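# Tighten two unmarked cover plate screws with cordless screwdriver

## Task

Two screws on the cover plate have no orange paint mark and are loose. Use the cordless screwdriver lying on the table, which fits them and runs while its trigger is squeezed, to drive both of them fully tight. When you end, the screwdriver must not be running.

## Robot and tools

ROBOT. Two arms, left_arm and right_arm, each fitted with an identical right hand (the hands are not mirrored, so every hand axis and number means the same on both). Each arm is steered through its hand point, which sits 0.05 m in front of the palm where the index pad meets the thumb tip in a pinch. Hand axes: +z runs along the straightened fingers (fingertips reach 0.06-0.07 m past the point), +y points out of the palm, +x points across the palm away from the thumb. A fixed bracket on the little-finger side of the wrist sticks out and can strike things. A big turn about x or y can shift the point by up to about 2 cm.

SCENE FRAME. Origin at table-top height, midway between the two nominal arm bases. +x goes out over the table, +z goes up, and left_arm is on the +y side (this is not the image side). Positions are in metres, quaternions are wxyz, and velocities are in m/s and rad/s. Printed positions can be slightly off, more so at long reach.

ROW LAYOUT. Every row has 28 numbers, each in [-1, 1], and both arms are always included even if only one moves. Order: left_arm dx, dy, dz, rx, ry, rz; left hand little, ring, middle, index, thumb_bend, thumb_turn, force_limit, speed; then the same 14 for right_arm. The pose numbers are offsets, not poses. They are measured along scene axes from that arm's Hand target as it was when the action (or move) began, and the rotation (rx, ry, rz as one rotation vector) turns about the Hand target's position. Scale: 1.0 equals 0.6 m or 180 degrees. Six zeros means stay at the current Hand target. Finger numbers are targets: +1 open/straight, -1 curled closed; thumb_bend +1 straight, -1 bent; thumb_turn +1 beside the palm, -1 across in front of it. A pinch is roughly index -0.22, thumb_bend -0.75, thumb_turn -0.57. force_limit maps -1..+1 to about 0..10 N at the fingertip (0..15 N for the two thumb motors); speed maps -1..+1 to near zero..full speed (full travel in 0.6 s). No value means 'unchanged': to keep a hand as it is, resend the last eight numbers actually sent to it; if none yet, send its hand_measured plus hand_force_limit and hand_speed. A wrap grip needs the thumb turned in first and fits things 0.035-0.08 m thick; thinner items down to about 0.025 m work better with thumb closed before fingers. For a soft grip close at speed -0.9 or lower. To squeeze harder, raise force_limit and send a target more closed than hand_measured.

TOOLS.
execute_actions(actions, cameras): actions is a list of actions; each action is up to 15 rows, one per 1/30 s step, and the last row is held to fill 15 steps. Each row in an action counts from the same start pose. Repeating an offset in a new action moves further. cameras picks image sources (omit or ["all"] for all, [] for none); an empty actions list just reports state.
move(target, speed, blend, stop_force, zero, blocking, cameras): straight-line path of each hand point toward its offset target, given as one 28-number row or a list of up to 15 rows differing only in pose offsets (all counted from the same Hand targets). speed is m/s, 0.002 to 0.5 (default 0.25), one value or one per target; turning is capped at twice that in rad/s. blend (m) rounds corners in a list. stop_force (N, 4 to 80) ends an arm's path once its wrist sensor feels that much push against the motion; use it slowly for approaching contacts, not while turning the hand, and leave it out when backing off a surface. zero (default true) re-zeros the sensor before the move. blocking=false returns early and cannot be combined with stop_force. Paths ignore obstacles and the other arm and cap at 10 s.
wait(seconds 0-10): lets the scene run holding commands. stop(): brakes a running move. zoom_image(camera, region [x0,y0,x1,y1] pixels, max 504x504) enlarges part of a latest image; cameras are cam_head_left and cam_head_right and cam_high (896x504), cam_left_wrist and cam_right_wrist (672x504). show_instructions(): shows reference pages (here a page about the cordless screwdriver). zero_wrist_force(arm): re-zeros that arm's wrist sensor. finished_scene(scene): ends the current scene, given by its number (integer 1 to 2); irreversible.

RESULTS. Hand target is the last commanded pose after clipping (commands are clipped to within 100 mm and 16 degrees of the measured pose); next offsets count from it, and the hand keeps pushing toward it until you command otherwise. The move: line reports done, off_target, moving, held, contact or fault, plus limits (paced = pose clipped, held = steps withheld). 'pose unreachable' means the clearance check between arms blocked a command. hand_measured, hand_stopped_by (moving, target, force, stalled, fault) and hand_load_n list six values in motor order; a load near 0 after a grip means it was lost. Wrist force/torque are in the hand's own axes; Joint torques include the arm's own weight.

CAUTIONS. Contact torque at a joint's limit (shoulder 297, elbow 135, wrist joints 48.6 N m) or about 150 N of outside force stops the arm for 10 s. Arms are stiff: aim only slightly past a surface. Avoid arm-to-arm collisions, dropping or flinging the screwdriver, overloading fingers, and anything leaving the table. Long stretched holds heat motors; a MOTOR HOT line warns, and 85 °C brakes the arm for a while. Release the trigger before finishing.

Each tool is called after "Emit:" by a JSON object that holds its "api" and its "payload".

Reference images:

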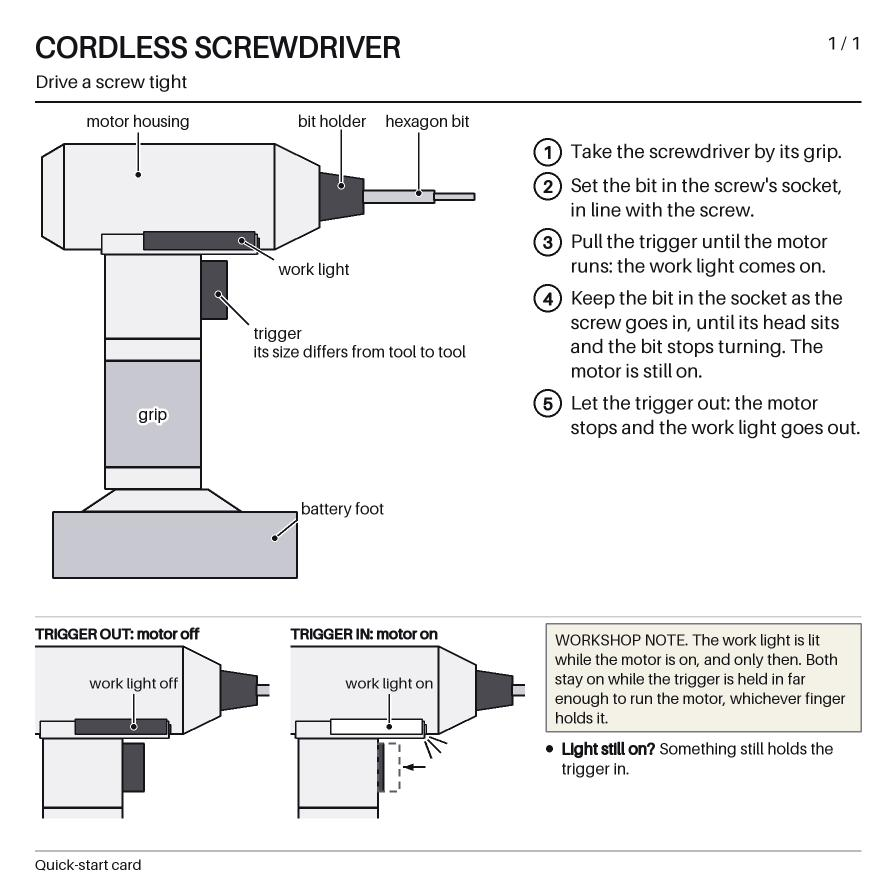

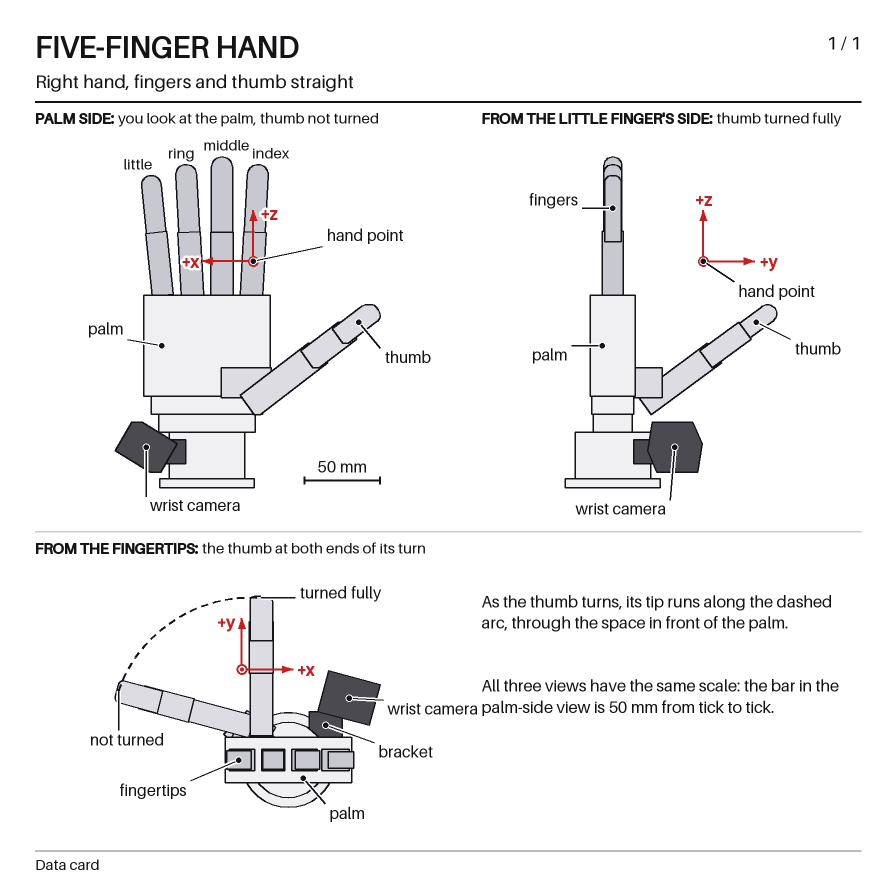

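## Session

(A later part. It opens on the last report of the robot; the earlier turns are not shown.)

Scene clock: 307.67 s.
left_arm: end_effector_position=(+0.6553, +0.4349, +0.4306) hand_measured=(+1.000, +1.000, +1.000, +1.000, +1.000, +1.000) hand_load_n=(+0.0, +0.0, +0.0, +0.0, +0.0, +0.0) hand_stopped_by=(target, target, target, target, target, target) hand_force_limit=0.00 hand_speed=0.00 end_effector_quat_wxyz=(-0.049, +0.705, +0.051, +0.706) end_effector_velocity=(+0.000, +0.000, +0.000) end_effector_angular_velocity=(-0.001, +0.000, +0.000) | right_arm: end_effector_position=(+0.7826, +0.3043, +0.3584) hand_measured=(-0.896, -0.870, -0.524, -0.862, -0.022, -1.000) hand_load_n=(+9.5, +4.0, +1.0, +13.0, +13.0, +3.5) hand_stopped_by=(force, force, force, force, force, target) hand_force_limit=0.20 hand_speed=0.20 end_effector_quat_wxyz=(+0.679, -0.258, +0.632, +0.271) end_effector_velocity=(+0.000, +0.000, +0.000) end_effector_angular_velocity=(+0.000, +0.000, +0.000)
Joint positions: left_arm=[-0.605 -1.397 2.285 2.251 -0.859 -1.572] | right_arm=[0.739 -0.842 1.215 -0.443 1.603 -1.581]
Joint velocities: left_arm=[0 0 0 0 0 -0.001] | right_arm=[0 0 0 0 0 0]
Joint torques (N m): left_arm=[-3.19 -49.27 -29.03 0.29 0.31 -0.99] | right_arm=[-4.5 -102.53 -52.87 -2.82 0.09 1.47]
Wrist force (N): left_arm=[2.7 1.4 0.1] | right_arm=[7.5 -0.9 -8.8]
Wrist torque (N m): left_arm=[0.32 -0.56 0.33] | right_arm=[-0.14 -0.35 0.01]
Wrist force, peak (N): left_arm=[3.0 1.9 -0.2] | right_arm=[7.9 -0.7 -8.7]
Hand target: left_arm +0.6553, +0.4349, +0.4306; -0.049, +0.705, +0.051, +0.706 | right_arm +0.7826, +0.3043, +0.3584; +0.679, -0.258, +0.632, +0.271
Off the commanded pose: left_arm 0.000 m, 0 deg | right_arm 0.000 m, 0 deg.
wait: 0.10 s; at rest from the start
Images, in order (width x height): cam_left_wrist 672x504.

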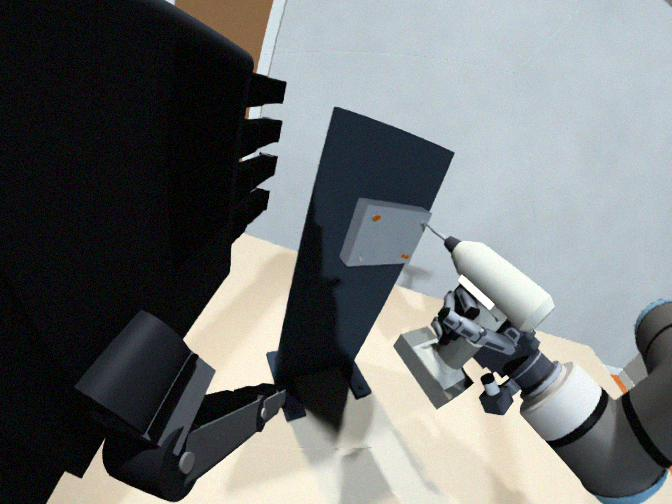

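Emit:
{"api": "execute_actions", "payload": {"actions": [[[0,0,0,0,0,0,1,1,1,1,1,1,0,0,0.000542,-0.000634,0.000075,0,0,0,-1,-1,-0.95,-0.9,-0.85,-1,0.2,0.2],[0,0,0,0,0,0,1,1,1,1,1,1,0,0,0.000501,-0.00055,0.000407,0,0,0,-1,-1,-0.95,-0.9,-0.85,-1,0.2,0.2],[0,0,0,0,0,0,1,1,1,1,1,1,0,0,0.000386,-0.000362,0.000667,0,0,0,-1,-1,-0.95,-0.9,-0.85,-1,0.2,0.2],[0,0,0,0,0,0,1,1,1,1,1,1,0,0,0.000216,-0.000102,0.000813,0,0,0,-1,-1,-0.95,-0.9,-0.85,-1,0.2,0.2],[0,0,0,0,0,0,1,1,1,1,1,1,0,0,0.00002,0.000184,0.000818,0,0,0,-1,-1,-0.95,-0.9,-0.85,-1,0.2,0.2],[0,0,0,0,0,0,1,1,1,1,1,1,0,0,-0.000166,0.000446,0.000681,0,0,0,-1,-1,-0.95,-0.9,-0.85,-1,0.2,0.2],[0,0,0,0,0,0,1,1,1,1,1,1,0,0,-0.000312,0.00064,0.000427,0,0,0,-1,-1,-0.95,-0.9,-0.85,-1,0.2,0.2],[0,0,0,0,0,0,1,1,1,1,1,1,0,0,-0.000392,0.000732,0.000099,0,0,0,-1,-1,-0.95,-0.9,-0.85,-1,0.2,0.2],[0,0,0,0,0,0,1,1,1,1,1,1,0,0,-0.000392,0.000706,-0.000246,0,0,0,-1,-1,-0.95,-0.9,-0.85,-1,0.2,0.2],[0,0,0,0,0,0,1,1,1,1,1,1,0,0,-0.000312,0.000567,-0.000549,0,0,0,-1,-1,-0.95,-0.9,-0.85,-1,0.2,0.2],[0,0,0,0,0,0,1,1,1,1,1,1,0,0,-0.000166,0.000338,-0.000756,0,0,0,-1,-1,-0.95,-0.9,-0.85,-1,0.2,0.2],[0,0,0,0,0,0,1,1,1,1,1,1,0,0,0.00002,0.00006,-0.000834,0,0,0,-1,-1,-0.95,-0.9,-0.85,-1,0.2,0.2],[0,0,0,0,0,0,1,1,1,1,1,1,0,0,0.000216,-0.000221,-0.000766,0,0,0,-1,-1,-0.95,-0.9,-0.85,-1,0.2,0.2],[0,0,0,0,0,0,1,1,1,1,1,1,0,0,0.000386,-0.000454,-0.000567,0,0,0,-1,-1,-0.95,-0.9,-0.85,-1,0.2,0.2],[0,0,0,0,0,0,1,1,1,1,1,1,0,0,0.00007,0.00005,0,0,0,0,-1,-1,-0.95,-0.9,-0.85,-1,0.2,0.2]]], "cameras": []}}

Emit:
{"api": "execute_actions", "payload": {"actions": [[[0,0,0,0,0,0,1,1,1,1,1,1,0,0,0.001013,-0.001317,0.00015,0,0,0,-1,-1,-0.95,-0.9,-0.85,-1,0.2,0.2],[0,0,0,0,0,0,1,1,1,1,1,1,0,0,0.000932,-0.001148,0.000813,0,0,0,-1,-1,-0.95,-0.9,-0.85,-1,0.2,0.2],[0,0,0,0,0,0,1,1,1,1,1,1,0,0,0.000701,-0.000772,0.001334,0,0,0,-1,-1,-0.95,-0.9,-0.85,-1,0.2,0.2],[0,0,0,0,0,0,1,1,1,1,1,1,0,0,0.000361,-0.000253,0.001625,0,0,0,-1,-1,-0.95,-0.9,-0.85,-1,0.2,0.2],[0,0,0,0,0,0,1,1,1,1,1,1,0,0,-0.000029,0.000318,0.001636,0,0,0,-1,-1,-0.95,-0.9,-0.85,-1,0.2,0.2],[0,0,0,0,0,0,1,1,1,1,1,1,0,0,-0.000402,0.000842,0.001363,0,0,0,-1,-1,-0.95,-0.9,-0.85,-1,0.2,0.2],[0,0,0,0,0,0,1,1,1,1,1,1,0,0,-0.000693,0.001229,0.000855,0,0,0,-1,-1,-0.95,-0.9,-0.85,-1,0.2,0.2],[0,0,0,0,0,0,1,1,1,1,1,1,0,0,-0.000852,0.001413,0.000199,0,0,0,-1,-1,-0.95,-0.9,-0.85,-1,0.2,0.2],[0,0,0,0,0,0,1,1,1,1,1,1,0,0,-0.000852,0.001361,-0.000492,0,0,0,-1,-1,-0.95,-0.9,-0.85,-1,0.2,0.2],[0,0,0,0,0,0,1,1,1,1,1,1,0,0,-0.000693,0.001082,-0.001097,0,0,0,-1,-1,-0.95,-0.9,-0.85,-1,0.2,0.2],[0,0,0,0,0,0,1,1,1,1,1,1,0,0,-0.000402,0.000625,-0.001513,0,0,0,-1,-1,-0.95,-0.9,-0.85,-1,0.2,0.2],[0,0,0,0,0,0,1,1,1,1,1,1,0,0,-0.000029,0.000069,-0.001667,0,0,0,-1,-1,-0.95,-0.9,-0.85,-1,0.2,0.2],[0,0,0,0,0,0,1,1,1,1,1,1,0,0,0.000361,-0.000491,-0.001532,0,0,0,-1,-1,-0.95,-0.9,-0.85,-1,0.2,0.2],[0,0,0,0,0,0,1,1,1,1,1,1,0,0,0.000701,-0.000957,-0.001133,0,0,0,-1,-1,-0.95,-0.9,-0.85,-1,0.2,0.2],[0,0,0,0,0,0,1,1,1,1,1,1,0,0,0.00007,0.00005,0,0,0,0,-1,-1,-0.95,-0.9,-0.85,-1,0.2,0.2]]], "cameras": ["cam_left_wrist"]}}

Emit:
{"api": "zoom_image", "payload": {"camera": "cam_left_wrist", "region": [414, 214, 438, 234]}}

Scene clock: 309.40 s.
left_arm: end_effector_position=(+0.6553, +0.4349, +0.4306) hand_measured=(+1.000, +1.000, +1.000, +1.000, +1.000, +1.000) hand_load_n=(+0.0, +0.0, +0.0, +0.0, +0.0, +0.0) hand_stopped_by=(target, target, target, target, target, target) hand_force_limit=0.00 hand_speed=0.00 end_effector_quat_wxyz=(-0.049, +0.705, +0.051, +0.706) end_effector_velocity=(+0.000, +0.000, +0.000) end_effector_angular_velocity=(+0.000, +0.000, +0.001) | right_arm: end_effector_position=(+0.7828, +0.3043, +0.3583) hand_measured=(-0.896, -0.870, -0.524, -0.862, -0.022, -1.000) hand_load_n=(+9.5, +4.5, +1.0, +13.0, +13.5, +3.0) hand_stopped_by=(force, force, force, force, force, target) hand_force_limit=0.20 hand_speed=0.20 end_effector_quat_wxyz=(+0.679, -0.258, +0.632, +0.271) end_effector_velocity=(+0.000, +0.000, -0.001) end_effector_angular_velocity=(-0.001, +0.001, +0.000)
Joint positions: left_arm=[-0.605 -1.397 2.285 2.251 -0.859 -1.572] | right_arm=[0.739 -0.841 1.215 -0.443 1.603 -1.581]
Joint velocities: left_arm=[0 0 0 0 0 0] | right_arm=[0 0 0 0.001 0 0]
Joint torques (N m): left_arm=[-3.9 -45.73 -27.58 0.76 0.25 -1.77] | right_arm=[11.25 -119.45 -54.48 -2.11 1.4 1.39]
Wrist force (N): left_arm=[2.7 1.8 0.3] | right_arm=[7.0 -0.3 -10.6]
Wrist torque (N m): left_arm=[0.37 -0.56 0.34] | right_arm=[-0.04 -0.45 -0.02]
Wrist force, peak (N): left_arm=[3.1 2.0 0.3] | right_arm=[7.6 -1.1 -12.8]
Hand target: left_arm +0.6553, +0.4349, +0.4306; -0.049, +0.705, +0.051, +0.706 | right_arm +0.7827, +0.3043, +0.3584; +0.679, -0.258, +0.632, +0.271
Off the commanded pose: left_arm 0.000 m, 0 deg | right_arm 0.000 m, 0 deg.
No camera images: "cameras" was empty.

Scene clock: 310.10 s.
left_arm: end_effector_position=(+0.6553, +0.4349, +0.4306) hand_measured=(+1.000, +1.000, +1.000, +1.000, +1.000, +1.000) hand_load_n=(+0.0, +0.0, +0.0, +0.0, +0.0, +0.0) hand_stopped_by=(target, target, target, target, target, target) hand_force_limit=0.00 hand_speed=0.00 end_effector_quat_wxyz=(-0.049, +0.705, +0.051, +0.706) end_effector_velocity=(+0.000, +0.000, -0.001) end_effector_angular_velocity=(+0.001, +0.001, +0.000) | right_arm: end_effector_position=(+0.7828, +0.3043, +0.3584) hand_measured=(-0.896, -0.870, -0.524, -0.862, -0.022, -1.000) hand_load_n=(+10.0, +4.5, +1.0, +12.5, +13.5, +3.0) hand_stopped_by=(force, force, force, force, force, target) hand_force_limit=0.20 hand_speed=0.20 end_effector_quat_wxyz=(+0.679, -0.258, +0.632, +0.271) end_effector_velocity=(+0.000, +0.000, +0.001) end_effector_angular_velocity=(+0.001, -0.001, -0.001)
Joint positions: left_arm=[-0.605 -1.397 2.285 2.251 -0.859 -1.572] | right_arm=[0.739 -0.841 1.215 -0.443 1.603 -1.581]
Joint velocities: left_arm=[0 0.001 0 0.001 0 0.001] | right_arm=[0 -0.001 0 0 0.001 0]
Joint torques (N m): left_arm=[-3.47 -48.37 -28.61 1 0.69 -0.8] | right_arm=[14.89 -108.56 -52.41 -3.06 2.91 0.2]
Wrist force (N): left_arm=[3.0 1.8 0.0] | right_arm=[7.5 -1.0 -9.9]
Wrist torque (N m): left_arm=[0.39 -0.60 0.37] | right_arm=[-0.09 -0.44 0.01]
Wrist force, peak (N): left_arm=[3.0 2.0 0.1] | right_arm=[9.4 -1.6 -13.3]
Hand target: left_arm +0.6553, +0.4349, +0.4306; -0.049, +0.705, +0.051, +0.706 | right_arm +0.7827, +0.3044, +0.3584; +0.679, -0.258, +0.632, +0.271
Off the commanded pose: left_arm 0.000 m, 0 deg | right_arm 0.000 m, 0 deg.
Images, in order (width x height): cam_left_wrist 672x504.

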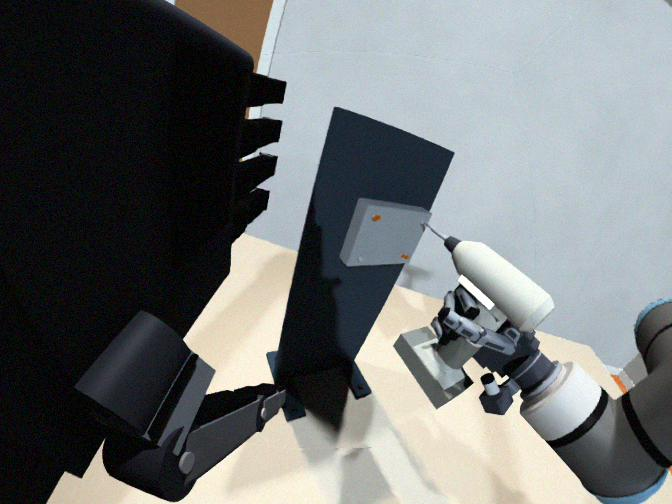

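Scaled by 21.000 from the camera's 672x504 image, which has a finer 960x720 frame.

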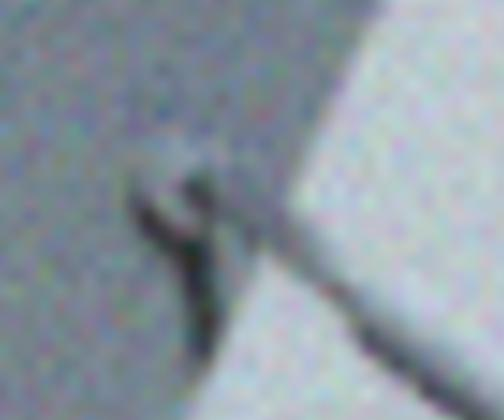

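Emit:
{"api": "zoom_image", "payload": {"camera": "cam_left_wrist", "region": [364, 208, 388, 228]}}

Emit:
{"api": "zoom_image", "payload": {"camera": "cam_left_wrist", "region": [393, 246, 417, 266]}}

Emit:
{"api": "zoom_image", "payload": {"camera": "cam_left_wrist", "region": [348, 248, 372, 268]}}

Scaled by 21.000 from the camera's 672x504 image, which has a finer 960x720 frame.

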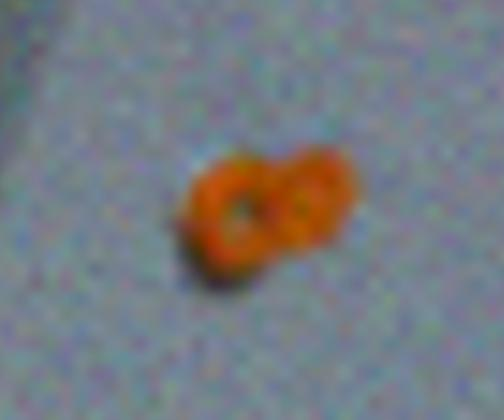

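Scaled by 21.000 from the camera's 672x504 image, which has a finer 960x720 frame.

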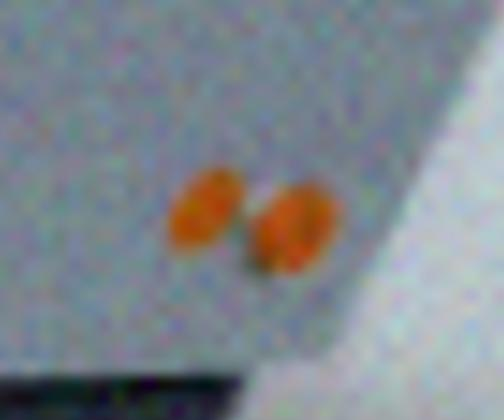

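Scaled by 21.000 from the camera's 672x504 image, which has a finer 960x720 frame.

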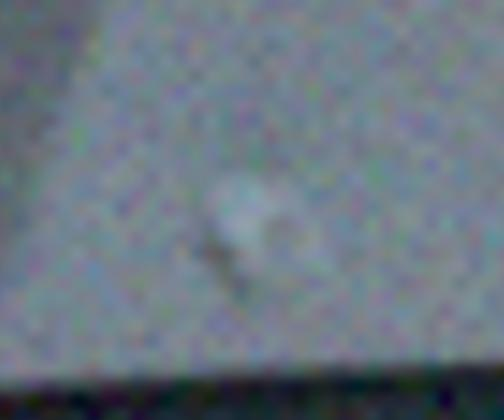

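Emit:
{"api": "move", "payload": {"target": [[0,0,0,0,0,0,1,1,1,1,1,1,0,0,-0.0412,-0.0283,0.0019,0,0,0,-1,-1,-0.95,0.3,-0.85,-1,0.2,0.5]], "speed": 0.05, "cameras": ["cam_left_wrist","cam_right_wrist"]}}

Scene clock: 313.13 s.
left_arm: end_effector_position=(+0.6553, +0.4349, +0.4306) hand_measured=(+1.000, +1.000, +1.000, +1.000, +1.000, +1.000) hand_load_n=(+0.5, +0.0, +0.0, +0.0, +0.0, +0.0) hand_stopped_by=(target, target, target, target, target, target) hand_force_limit=0.00 hand_speed=0.00 end_effector_quat_wxyz=(-0.049, +0.705, +0.051, +0.706) end_effector_velocity=(+0.000, +0.000, +0.000) end_effector_angular_velocity=(+0.000, +0.000, -0.001) | right_arm: end_effector_position=(+0.7579, +0.2874, +0.3596) hand_measured=(-0.896, -0.870, -0.524, +0.300, -0.022, -1.000) hand_load_n=(+9.5, +6.0, +2.5, +0.0, +11.5, +4.0) hand_stopped_by=(force, force, force, target, force, target) hand_force_limit=0.20 hand_speed=0.50 end_effector_quat_wxyz=(+0.679, -0.258, +0.631, +0.271) end_effector_velocity=(+0.001, +0.001, -0.002) end_effector_angular_velocity=(-0.002, +0.002, +0.000)
Joint positions: left_arm=[-0.605 -1.397 2.285 2.251 -0.859 -1.572] | right_arm=[0.745 -0.887 1.293 -0.475 1.609 -1.582]
Joint velocities: left_arm=[0 -0.001 0 0 0 0.001] | right_arm=[0 0.003 -0.003 0.003 0 0]
Joint torques (N m): left_arm=[-5.46 -46.91 -28.84 0.25 0.99 -1.45] | right_arm=[-4.05 -97.9 -51.63 -1.54 0 -1.95]
Wrist force (N): left_arm=[2.8 1.8 0.1] | right_arm=[8.1 -1.7 -2.4]
Wrist torque (N m): left_arm=[0.38 -0.56 0.36] | right_arm=[-0.29 -0.18 0.07]
Wrist force, peak (N): left_arm=[3.0 2.0 0.3] | right_arm=[8.0 -0.6 -10.3]
Hand target: left_arm +0.6553, +0.4349, +0.4306; -0.049, +0.705, +0.051, +0.706 | right_arm +0.7580, +0.2874, +0.3595; +0.679, -0.258, +0.632, +0.271
Off the commanded pose: left_arm 0.000 m, 0 deg | right_arm 0.000 m, 0 deg.
move: done
Images, in order (width x height): cam_left_wrist 672x504, cam_right_wrist 672x504.

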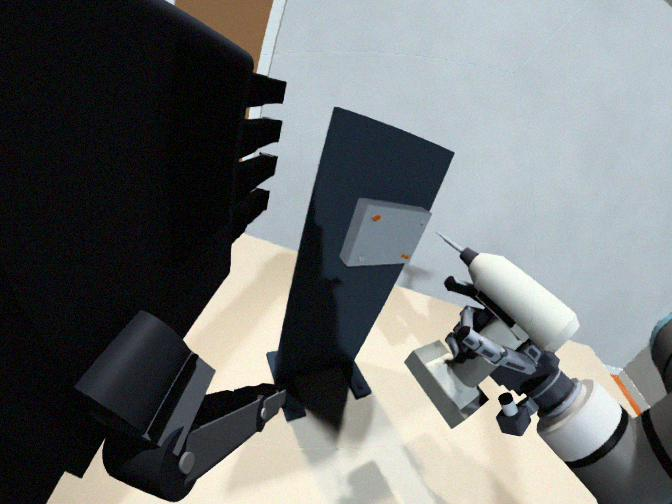

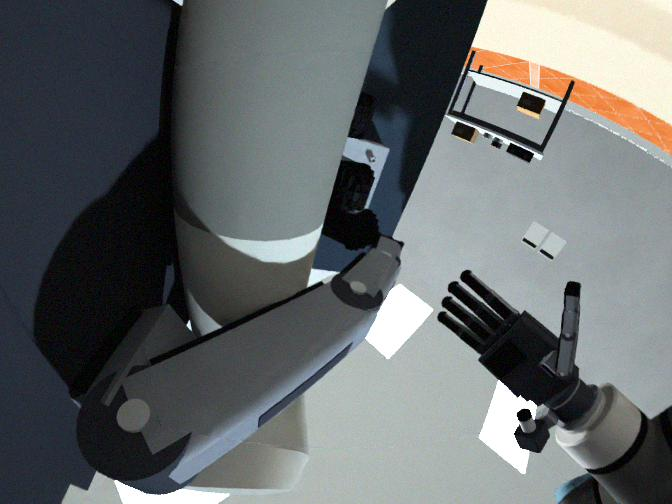

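Emit:
{"api": "zoom_image", "payload": {"camera": "cam_left_wrist", "region": [412, 212, 432, 232]}}

Emit:
{"api": "zoom_image", "payload": {"camera": "cam_left_wrist", "region": [350, 250, 370, 270]}}

Emit:
{"api": "zoom_image", "payload": {"camera": "cam_left_wrist", "region": [395, 246, 415, 266]}}

Emit:
{"api": "zoom_image", "payload": {"camera": "cam_left_wrist", "region": [366, 208, 386, 228]}}

Scaled by 25.200 from the camera's 672x504 image, which has a finer 960x720 frame.

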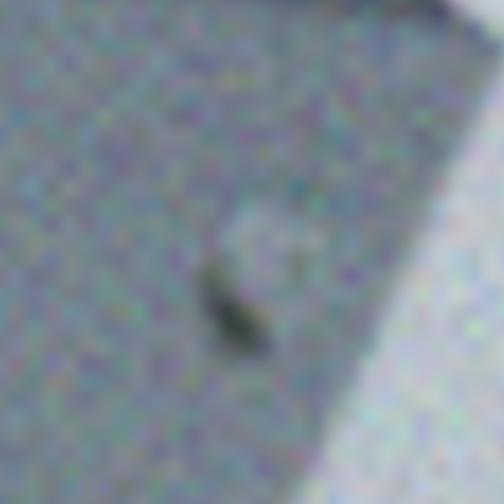

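Scaled by 25.200 from the camera's 672x504 image, which has a finer 960x720 frame.

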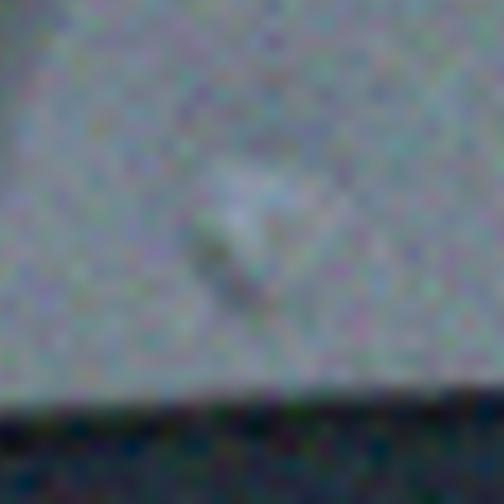

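Scaled by 25.200 from the camera's 672x504 image, which has a finer 960x720 frame.

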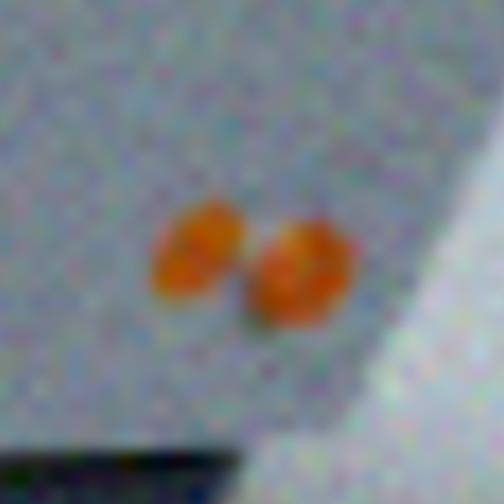

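Scaled by 25.200 from the camera's 672x504 image, which has a finer 960x720 frame.

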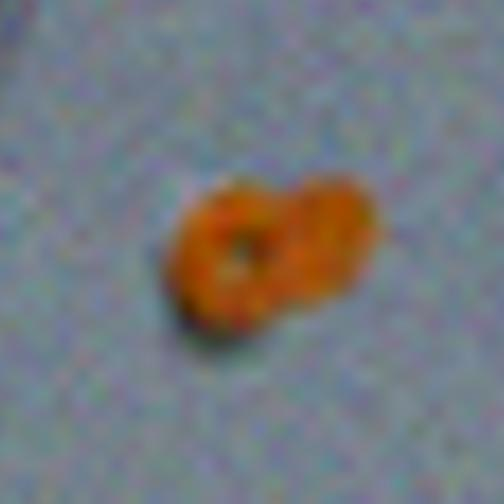

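Emit:
{"api": "wait", "payload": {"seconds": 0, "cameras": ["cam_high","cam_head_left","cam_head_right"]}}

Emit:
{"api": "zoom_image", "payload": {"camera": "cam_high", "region": [500, 80, 640, 180]}}

Scene clock: 314.87 s.
left_arm: end_effector_position=(+0.6553, +0.4349, +0.4306) hand_measured=(+1.000, +1.000, +1.000, +1.000, +1.000, +1.000) hand_load_n=(+0.0, +0.0, +0.0, +0.0, +0.0, +0.0) hand_stopped_by=(target, target, target, target, target, target) hand_force_limit=0.00 hand_speed=0.00 end_effector_quat_wxyz=(-0.049, +0.705, +0.051, +0.706) end_effector_velocity=(+0.000, +0.001, +0.000) end_effector_angular_velocity=(-0.001, +0.000, +0.001) | right_arm: end_effector_position=(+0.7580, +0.2874, +0.3595) hand_measured=(-0.896, -0.870, -0.524, +0.300, -0.022, -1.000) hand_load_n=(+9.5, +6.0, +2.5, +0.0, +11.5, +4.0) hand_stopped_by=(force, force, force, target, force, target) hand_force_limit=0.20 hand_speed=0.50 end_effector_quat_wxyz=(+0.679, -0.258, +0.632, +0.271) end_effector_velocity=(+0.000, +0.000, -0.001) end_effector_angular_velocity=(+0.000, +0.000, +0.000)
Joint positions: left_arm=[-0.605 -1.397 2.285 2.251 -0.859 -1.572] | right_arm=[0.745 -0.887 1.293 -0.475 1.609 -1.582]
Joint velocities: left_arm=[0.001 0 0 0 0 -0.001] | right_arm=[0 0.001 0 0 0 0]
Joint torques (N m): left_arm=[-4 -50.89 -30.36 0.86 0.59 -1.29] | right_arm=[-14.14 -101.21 -41.69 -3.04 -0.62 -0.62]
Wrist force (N): left_arm=[2.6 1.7 0.2] | right_arm=[7.8 -1.9 -3.1]
Wrist torque (N m): left_arm=[0.35 -0.54 0.34] | right_arm=[-0.28 -0.12 0.05]
Wrist force, peak (N): left_arm=[3.1 1.7 0.1] | right_arm=[8.3 -1.9 -2.8]
Hand target: left_arm +0.6553, +0.4349, +0.4306; -0.049, +0.705, +0.051, +0.706 | right_arm +0.7580, +0.2874, +0.3595; +0.679, -0.258, +0.632, +0.271
Off the commanded pose: left_arm 0.000 m, 0 deg | right_arm 0.000 m, 0 deg.
Images, in order (width x height): cam_head_left 896x504, cam_head_right 896x504, cam_high 896x504.

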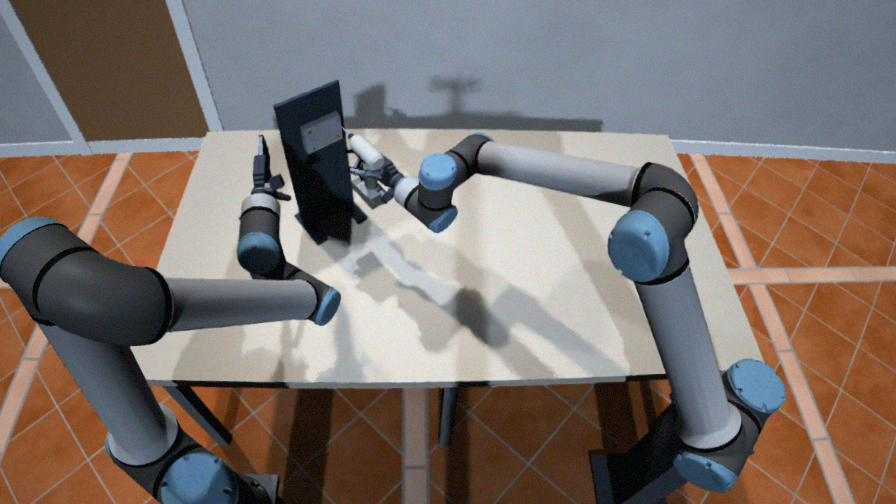

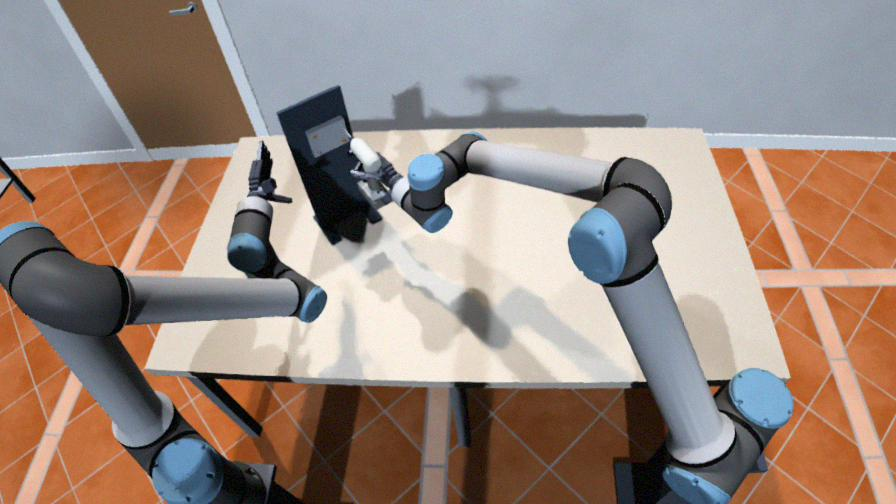

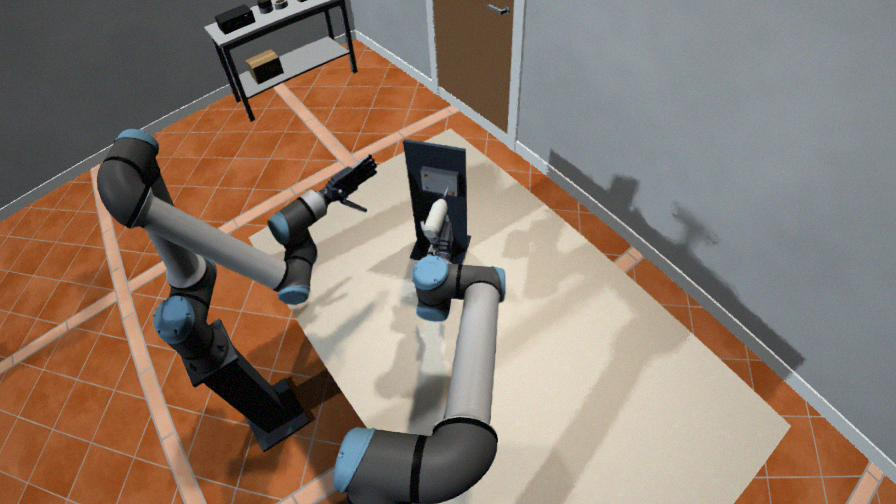

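Scaled by 3.600.

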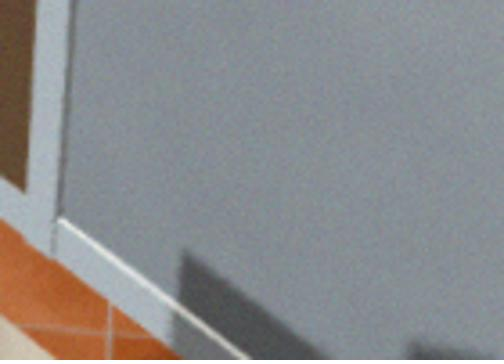

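Emit:
{"api": "zoom_image", "payload": {"camera": "cam_high", "region": [410, 155, 470, 205]}}

Emit:
{"api": "zoom_image", "payload": {"camera": "cam_head_right", "region": [300, 110, 365, 165]}}

Emit:
{"api": "zoom_image", "payload": {"camera": "cam_head_left", "region": [295, 105, 360, 160]}}

Scaled by 8.400.

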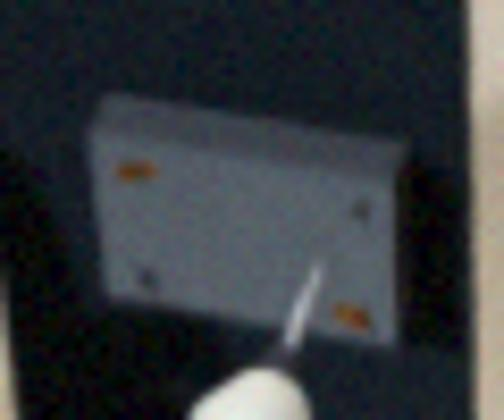

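Scaled by 7.754.

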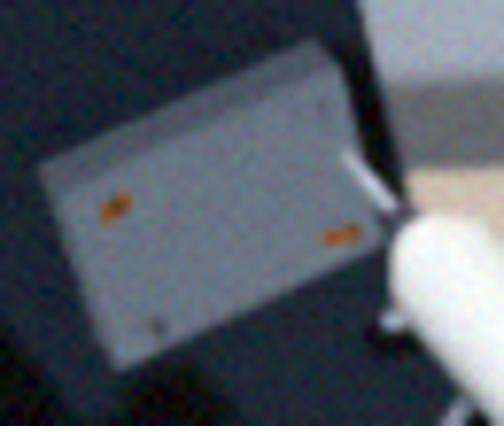

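Scaled by 7.754.

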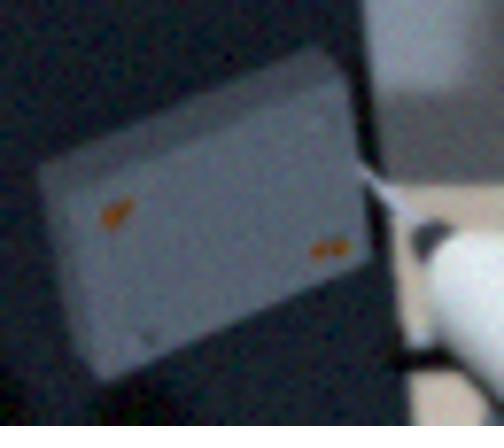

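Emit:
{"api": "move", "payload": {"target": [[0,0,0,0,0,0,1,1,1,1,1,1,0,0,0,-0.00775,-0.1029,0,0,0,-1,-1,-0.95,0.3,-0.85,-1,0.2,0.5],[0,0,0,0,0,0,1,1,1,1,1,1,0,0,0.0302,0.0130,-0.1043,0,0,0,-1,-1,-0.95,0.3,-0.85,-1,0.2,0.5]], "speed": 0.1, "cameras": ["cam_left_wrist","cam_high"]}}

Emit:
{"api": "zoom_image", "payload": {"camera": "cam_left_wrist", "region": [390, 240, 420, 270]}}

Emit:
{"api": "zoom_image", "payload": {"camera": "cam_high", "region": [410, 155, 470, 205]}}

Scene clock: 318.13 s.
left_arm: end_effector_position=(+0.6553, +0.4349, +0.4306) hand_measured=(+1.000, +1.000, +1.000, +1.000, +1.000, +1.000) hand_load_n=(+0.0, +0.0, +0.0, +0.0, +0.0, +0.0) hand_stopped_by=(target, target, target, target, target, target) hand_force_limit=0.00 hand_speed=0.00 end_effector_quat_wxyz=(-0.049, +0.705, +0.051, +0.706) end_effector_velocity=(+0.000, +0.001, +0.000) end_effector_angular_velocity=(-0.001, +0.000, +0.001) | right_arm: end_effector_position=(+0.7762, +0.2951, +0.2969) hand_measured=(-0.896, -0.870, -0.524, +0.300, -0.022, -1.000) hand_load_n=(+9.5, +6.0, +2.5, +0.0, +11.5, +4.0) hand_stopped_by=(force, force, force, target, force, target) hand_force_limit=0.20 hand_speed=0.50 end_effector_quat_wxyz=(+0.679, -0.258, +0.632, +0.271) end_effector_velocity=(+0.000, +0.001, -0.001) end_effector_angular_velocity=(-0.001, +0.001, +0.000)
Joint positions: left_arm=[-0.605 -1.397 2.285 2.251 -0.859 -1.572] | right_arm=[0.737 -0.816 1.287 -0.54 1.601 -1.581]
Joint velocities: left_arm=[0.001 0 0 0 0 -0.001] | right_arm=[0 0.001 -0.001 0.001 0 0]
Joint torques (N m): left_arm=[-3.58 -44.93 -28.63 0.67 0.19 -0.75] | right_arm=[15.15 -109.18 -48.94 -7.01 2.01 1.51]
Wrist force (N): left_arm=[2.3 1.6 -0.2] | right_arm=[8.3 -2.0 -2.2]
Wrist torque (N m): left_arm=[0.37 -0.48 0.32] | right_arm=[-0.37 -0.21 0.07]
Wrist force, peak (N): left_arm=[3.1 1.9 0.0] | right_arm=[10.0 -1.7 -4.9]
Hand target: left_arm +0.6553, +0.4349, +0.4306; -0.049, +0.705, +0.051, +0.706 | right_arm +0.7761, +0.2952, +0.2969; +0.679, -0.258, +0.632, +0.271
Off the commanded pose: left_arm 0.000 m, 0 deg | right_arm 0.000 m, 0 deg.
move: done
Images, in order (width x height): cam_high 896x504, cam_left_wrist 672x504.

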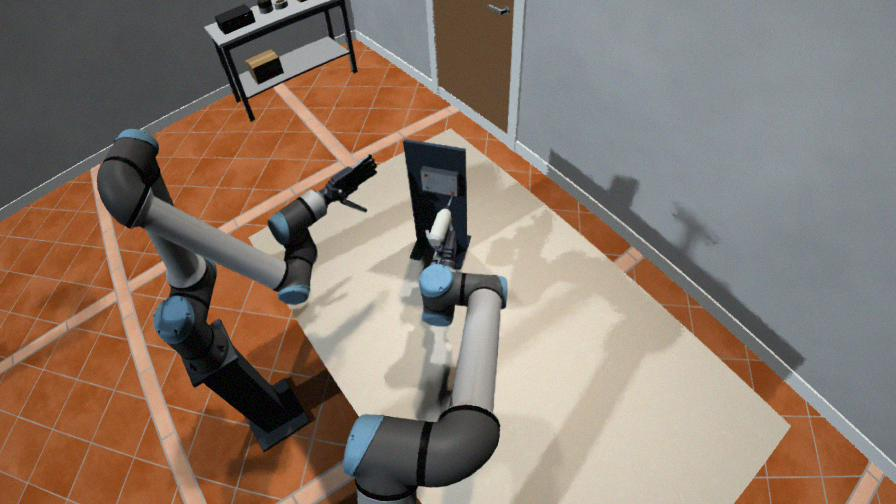

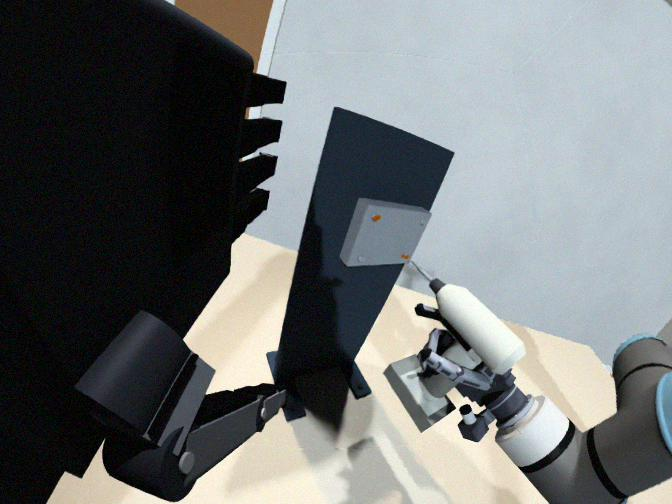

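Scaled by 16.800 from the camera's 672x504 image, which has a finer 960x720 frame.

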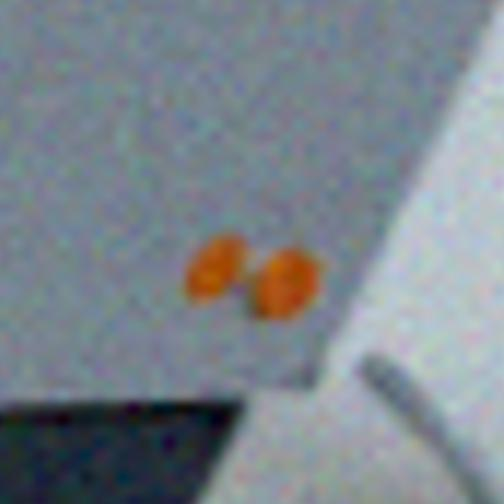

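Scaled by 8.400.

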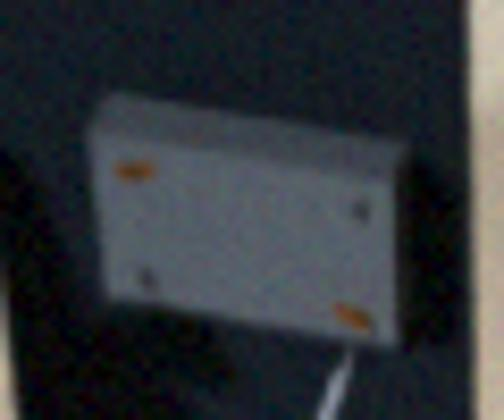

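Emit:
{"api": "move", "payload": {"target": [0,0,0,0,0,0,1,1,1,1,1,1,0,0,-0.00396,0.0056,-0.0023,0,0,0,-1,-1,-0.95,0.3,-0.85,-1,0.2,0.5], "speed": 0.05, "cameras": []}}

Emit:
{"api": "move", "payload": {"target": [0,0,0,0,0,0,1,1,1,1,1,1,0,0,0.0206,0.01415,-0.00095,0,0,0,-1,-1,-0.95,0.3,-0.85,-1,0.2,0.5], "speed": 0.006, "stop_force": 4, "cameras": ["cam_left_wrist","cam_high"]}}

Emit:
{"api": "zoom_image", "payload": {"camera": "cam_left_wrist", "region": [390, 240, 420, 270]}}

Scene clock: 319.17 s.
left_arm: end_effector_position=(+0.6553, +0.4349, +0.4306) hand_measured=(+1.000, +1.000, +1.000, +1.000, +1.000, +1.000) hand_load_n=(+0.0, +0.0, +0.0, +0.0, +0.0, +0.0) hand_stopped_by=(target, target, target, target, target, target) hand_force_limit=0.00 hand_speed=0.00 end_effector_quat_wxyz=(-0.049, +0.705, +0.051, +0.706) end_effector_velocity=(+0.000, +0.000, +0.000) end_effector_angular_velocity=(+0.000, +0.000, +0.001) | right_arm: end_effector_position=(+0.7737, +0.2987, +0.2956) hand_measured=(-0.896, -0.870, -0.524, +0.300, -0.022, -1.000) hand_load_n=(+9.5, +6.0, +2.5, +0.0, +11.5, +4.0) hand_stopped_by=(force, force, force, target, force, target) hand_force_limit=0.20 hand_speed=0.50 end_effector_quat_wxyz=(+0.679, -0.258, +0.631, +0.271) end_effector_velocity=(+0.000, +0.000, -0.002) end_effector_angular_velocity=(-0.002, +0.002, -0.001)
Joint positions: left_arm=[-0.605 -1.397 2.285 2.251 -0.859 -1.572] | right_arm=[0.742 -0.813 1.284 -0.54 1.606 -1.581]
Joint velocities: left_arm=[0 0 0 0 0.001 0] | right_arm=[0 0.002 0 0.001 0 0]
Joint torques (N m): left_arm=[-3.97 -48.98 -30.15 1.05 -0.11 -1.54] | right_arm=[0.67 -113.43 -47 -4.59 0.52 -2.1]
Wrist force (N): left_arm=[2.8 1.7 0.2] | right_arm=[8.2 -1.6 -2.3]
Wrist torque (N m): left_arm=[0.36 -0.56 0.35] | right_arm=[-0.30 -0.17 0.07]
Wrist force, peak (N): left_arm=[2.9 2.1 0.4] | right_arm=[8.5 -1.9 -2.4]
Hand target: left_arm +0.6553, +0.4349, +0.4306; -0.049, +0.705, +0.051, +0.706 | right_arm +0.7737, +0.2986, +0.2956; +0.679, -0.258, +0.632, +0.271
Off the commanded pose: left_arm 0.000 m, 0 deg | right_arm 0.000 m, 0 deg.
move: done
No camera images: "cameras" was empty.

Scene clock: 321.80 s.
left_arm: end_effector_position=(+0.6553, +0.4349, +0.4306) hand_measured=(+1.000, +1.000, +1.000, +1.000, +1.000, +1.000) hand_load_n=(+0.0, +0.0, +0.0, +0.0, +0.0, +0.0) hand_stopped_by=(target, target, target, target, target, target) hand_force_limit=0.00 hand_speed=0.00 end_effector_quat_wxyz=(-0.049, +0.705, +0.051, +0.706) end_effector_velocity=(+0.000, +0.000, +0.000) end_effector_angular_velocity=(+0.000, +0.000, -0.001) | right_arm: end_effector_position=(+0.7817, +0.3041, +0.2952) hand_measured=(-0.896, -0.870, -0.524, +0.300, -0.022, -1.000) hand_load_n=(+10.0, +6.0, +2.5, +0.0, +11.5, +4.0) hand_stopped_by=(force, force, force, target, force, target) hand_force_limit=0.20 hand_speed=0.50 end_effector_quat_wxyz=(+0.679, -0.258, +0.632, +0.271) end_effector_velocity=(+0.000, +0.000, +0.002) end_effector_angular_velocity=(+0.001, -0.001, +0.000)
Joint positions: left_arm=[-0.605 -1.397 2.285 2.251 -0.859 -1.572] | right_arm=[0.739 -0.799 1.258 -0.529 1.604 -1.581]
Joint velocities: left_arm=[0 0 0 0 -0.001 0] | right_arm=[0 -0.001 0 0 0 0]
Joint torques (N m): left_arm=[-4.62 -47.92 -28.02 0.94 0.44 -1.71] | right_arm=[1.39 -123.74 -40.58 -6.73 1.42 1.43]
Wrist force (N): left_arm=[2.6 1.5 0.1] | right_arm=[7.8 -1.8 -2.2]
Wrist torque (N m): left_arm=[0.33 -0.53 0.33] | right_arm=[-0.33 -0.12 0.05]
Wrist force, peak (N): left_arm=[3.1 1.9 -0.2] | right_arm=[9.2 -1.4 -10.5]
Hand target: left_arm +0.6553, +0.4349, +0.4306; -0.049, +0.705, +0.051, +0.706 | right_arm +0.7817, +0.3041, +0.2952; +0.679, -0.258, +0.632, +0.271
Off the commanded pose: left_arm 0.000 m, 0 deg | right_arm 0.005 m, 0 deg.
move: contact (right_arm)
Images, in order (width x height): cam_high 896x504, cam_left_wrist 672x504.

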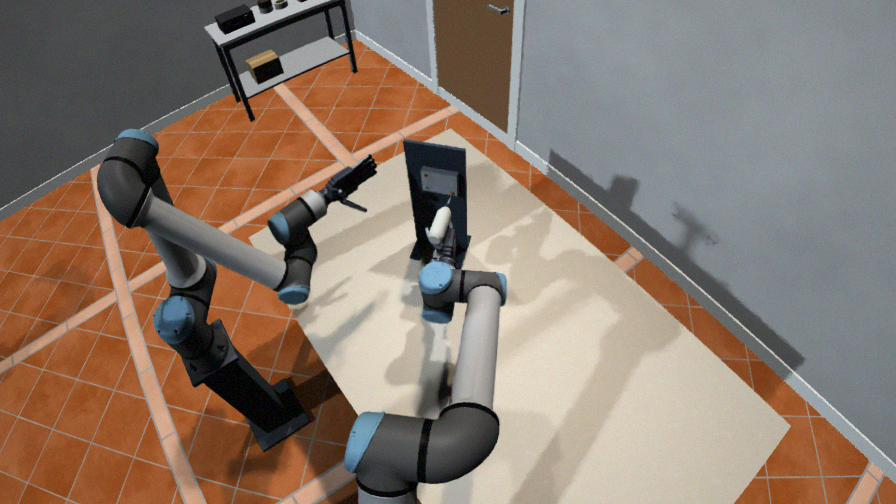

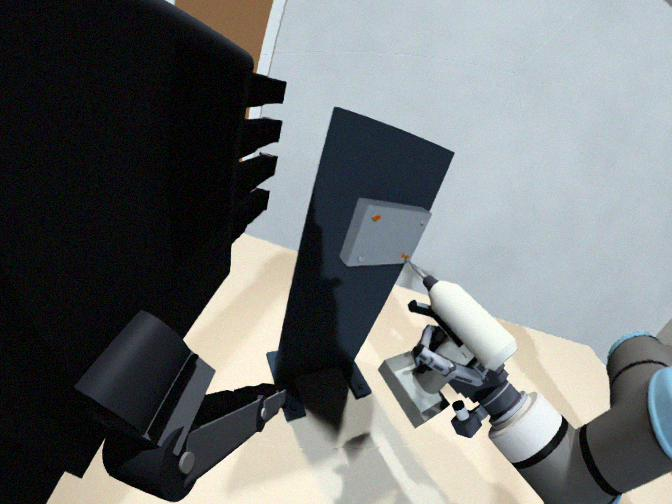

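Scaled by 16.800 from the camera's 672x504 image, which has a finer 960x720 frame.

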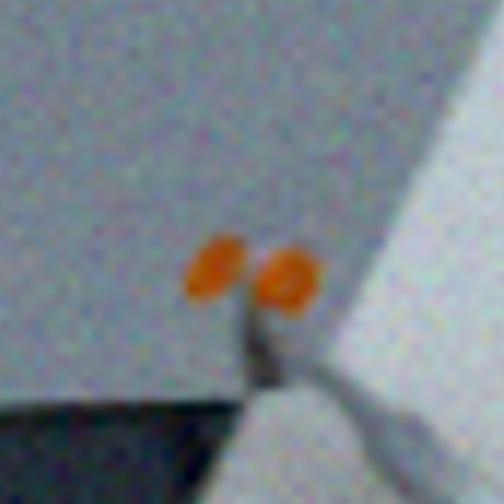

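Emit:
{"api": "zoom_image", "payload": {"camera": "cam_left_wrist", "region": [400, 250, 412, 262]}}

Emit:
{"api": "zoom_image", "payload": {"camera": "cam_high", "region": [435, 180, 465, 205]}}

Scaled by 42.000 from the camera's 672x504 image, which has a finer 960x720 frame.

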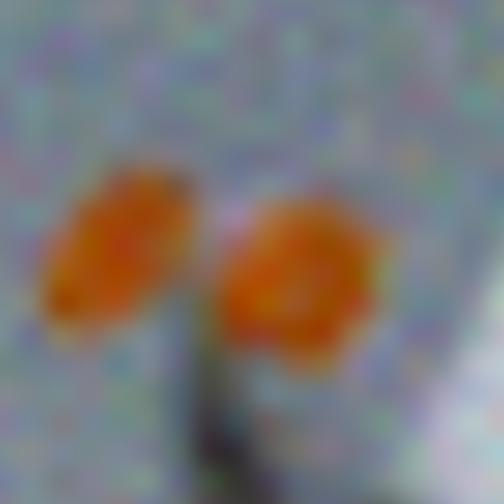

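Scaled by 16.800.

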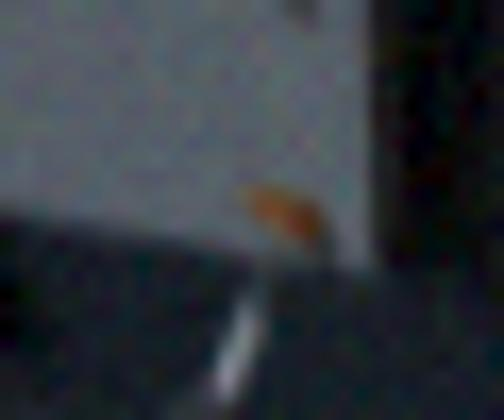

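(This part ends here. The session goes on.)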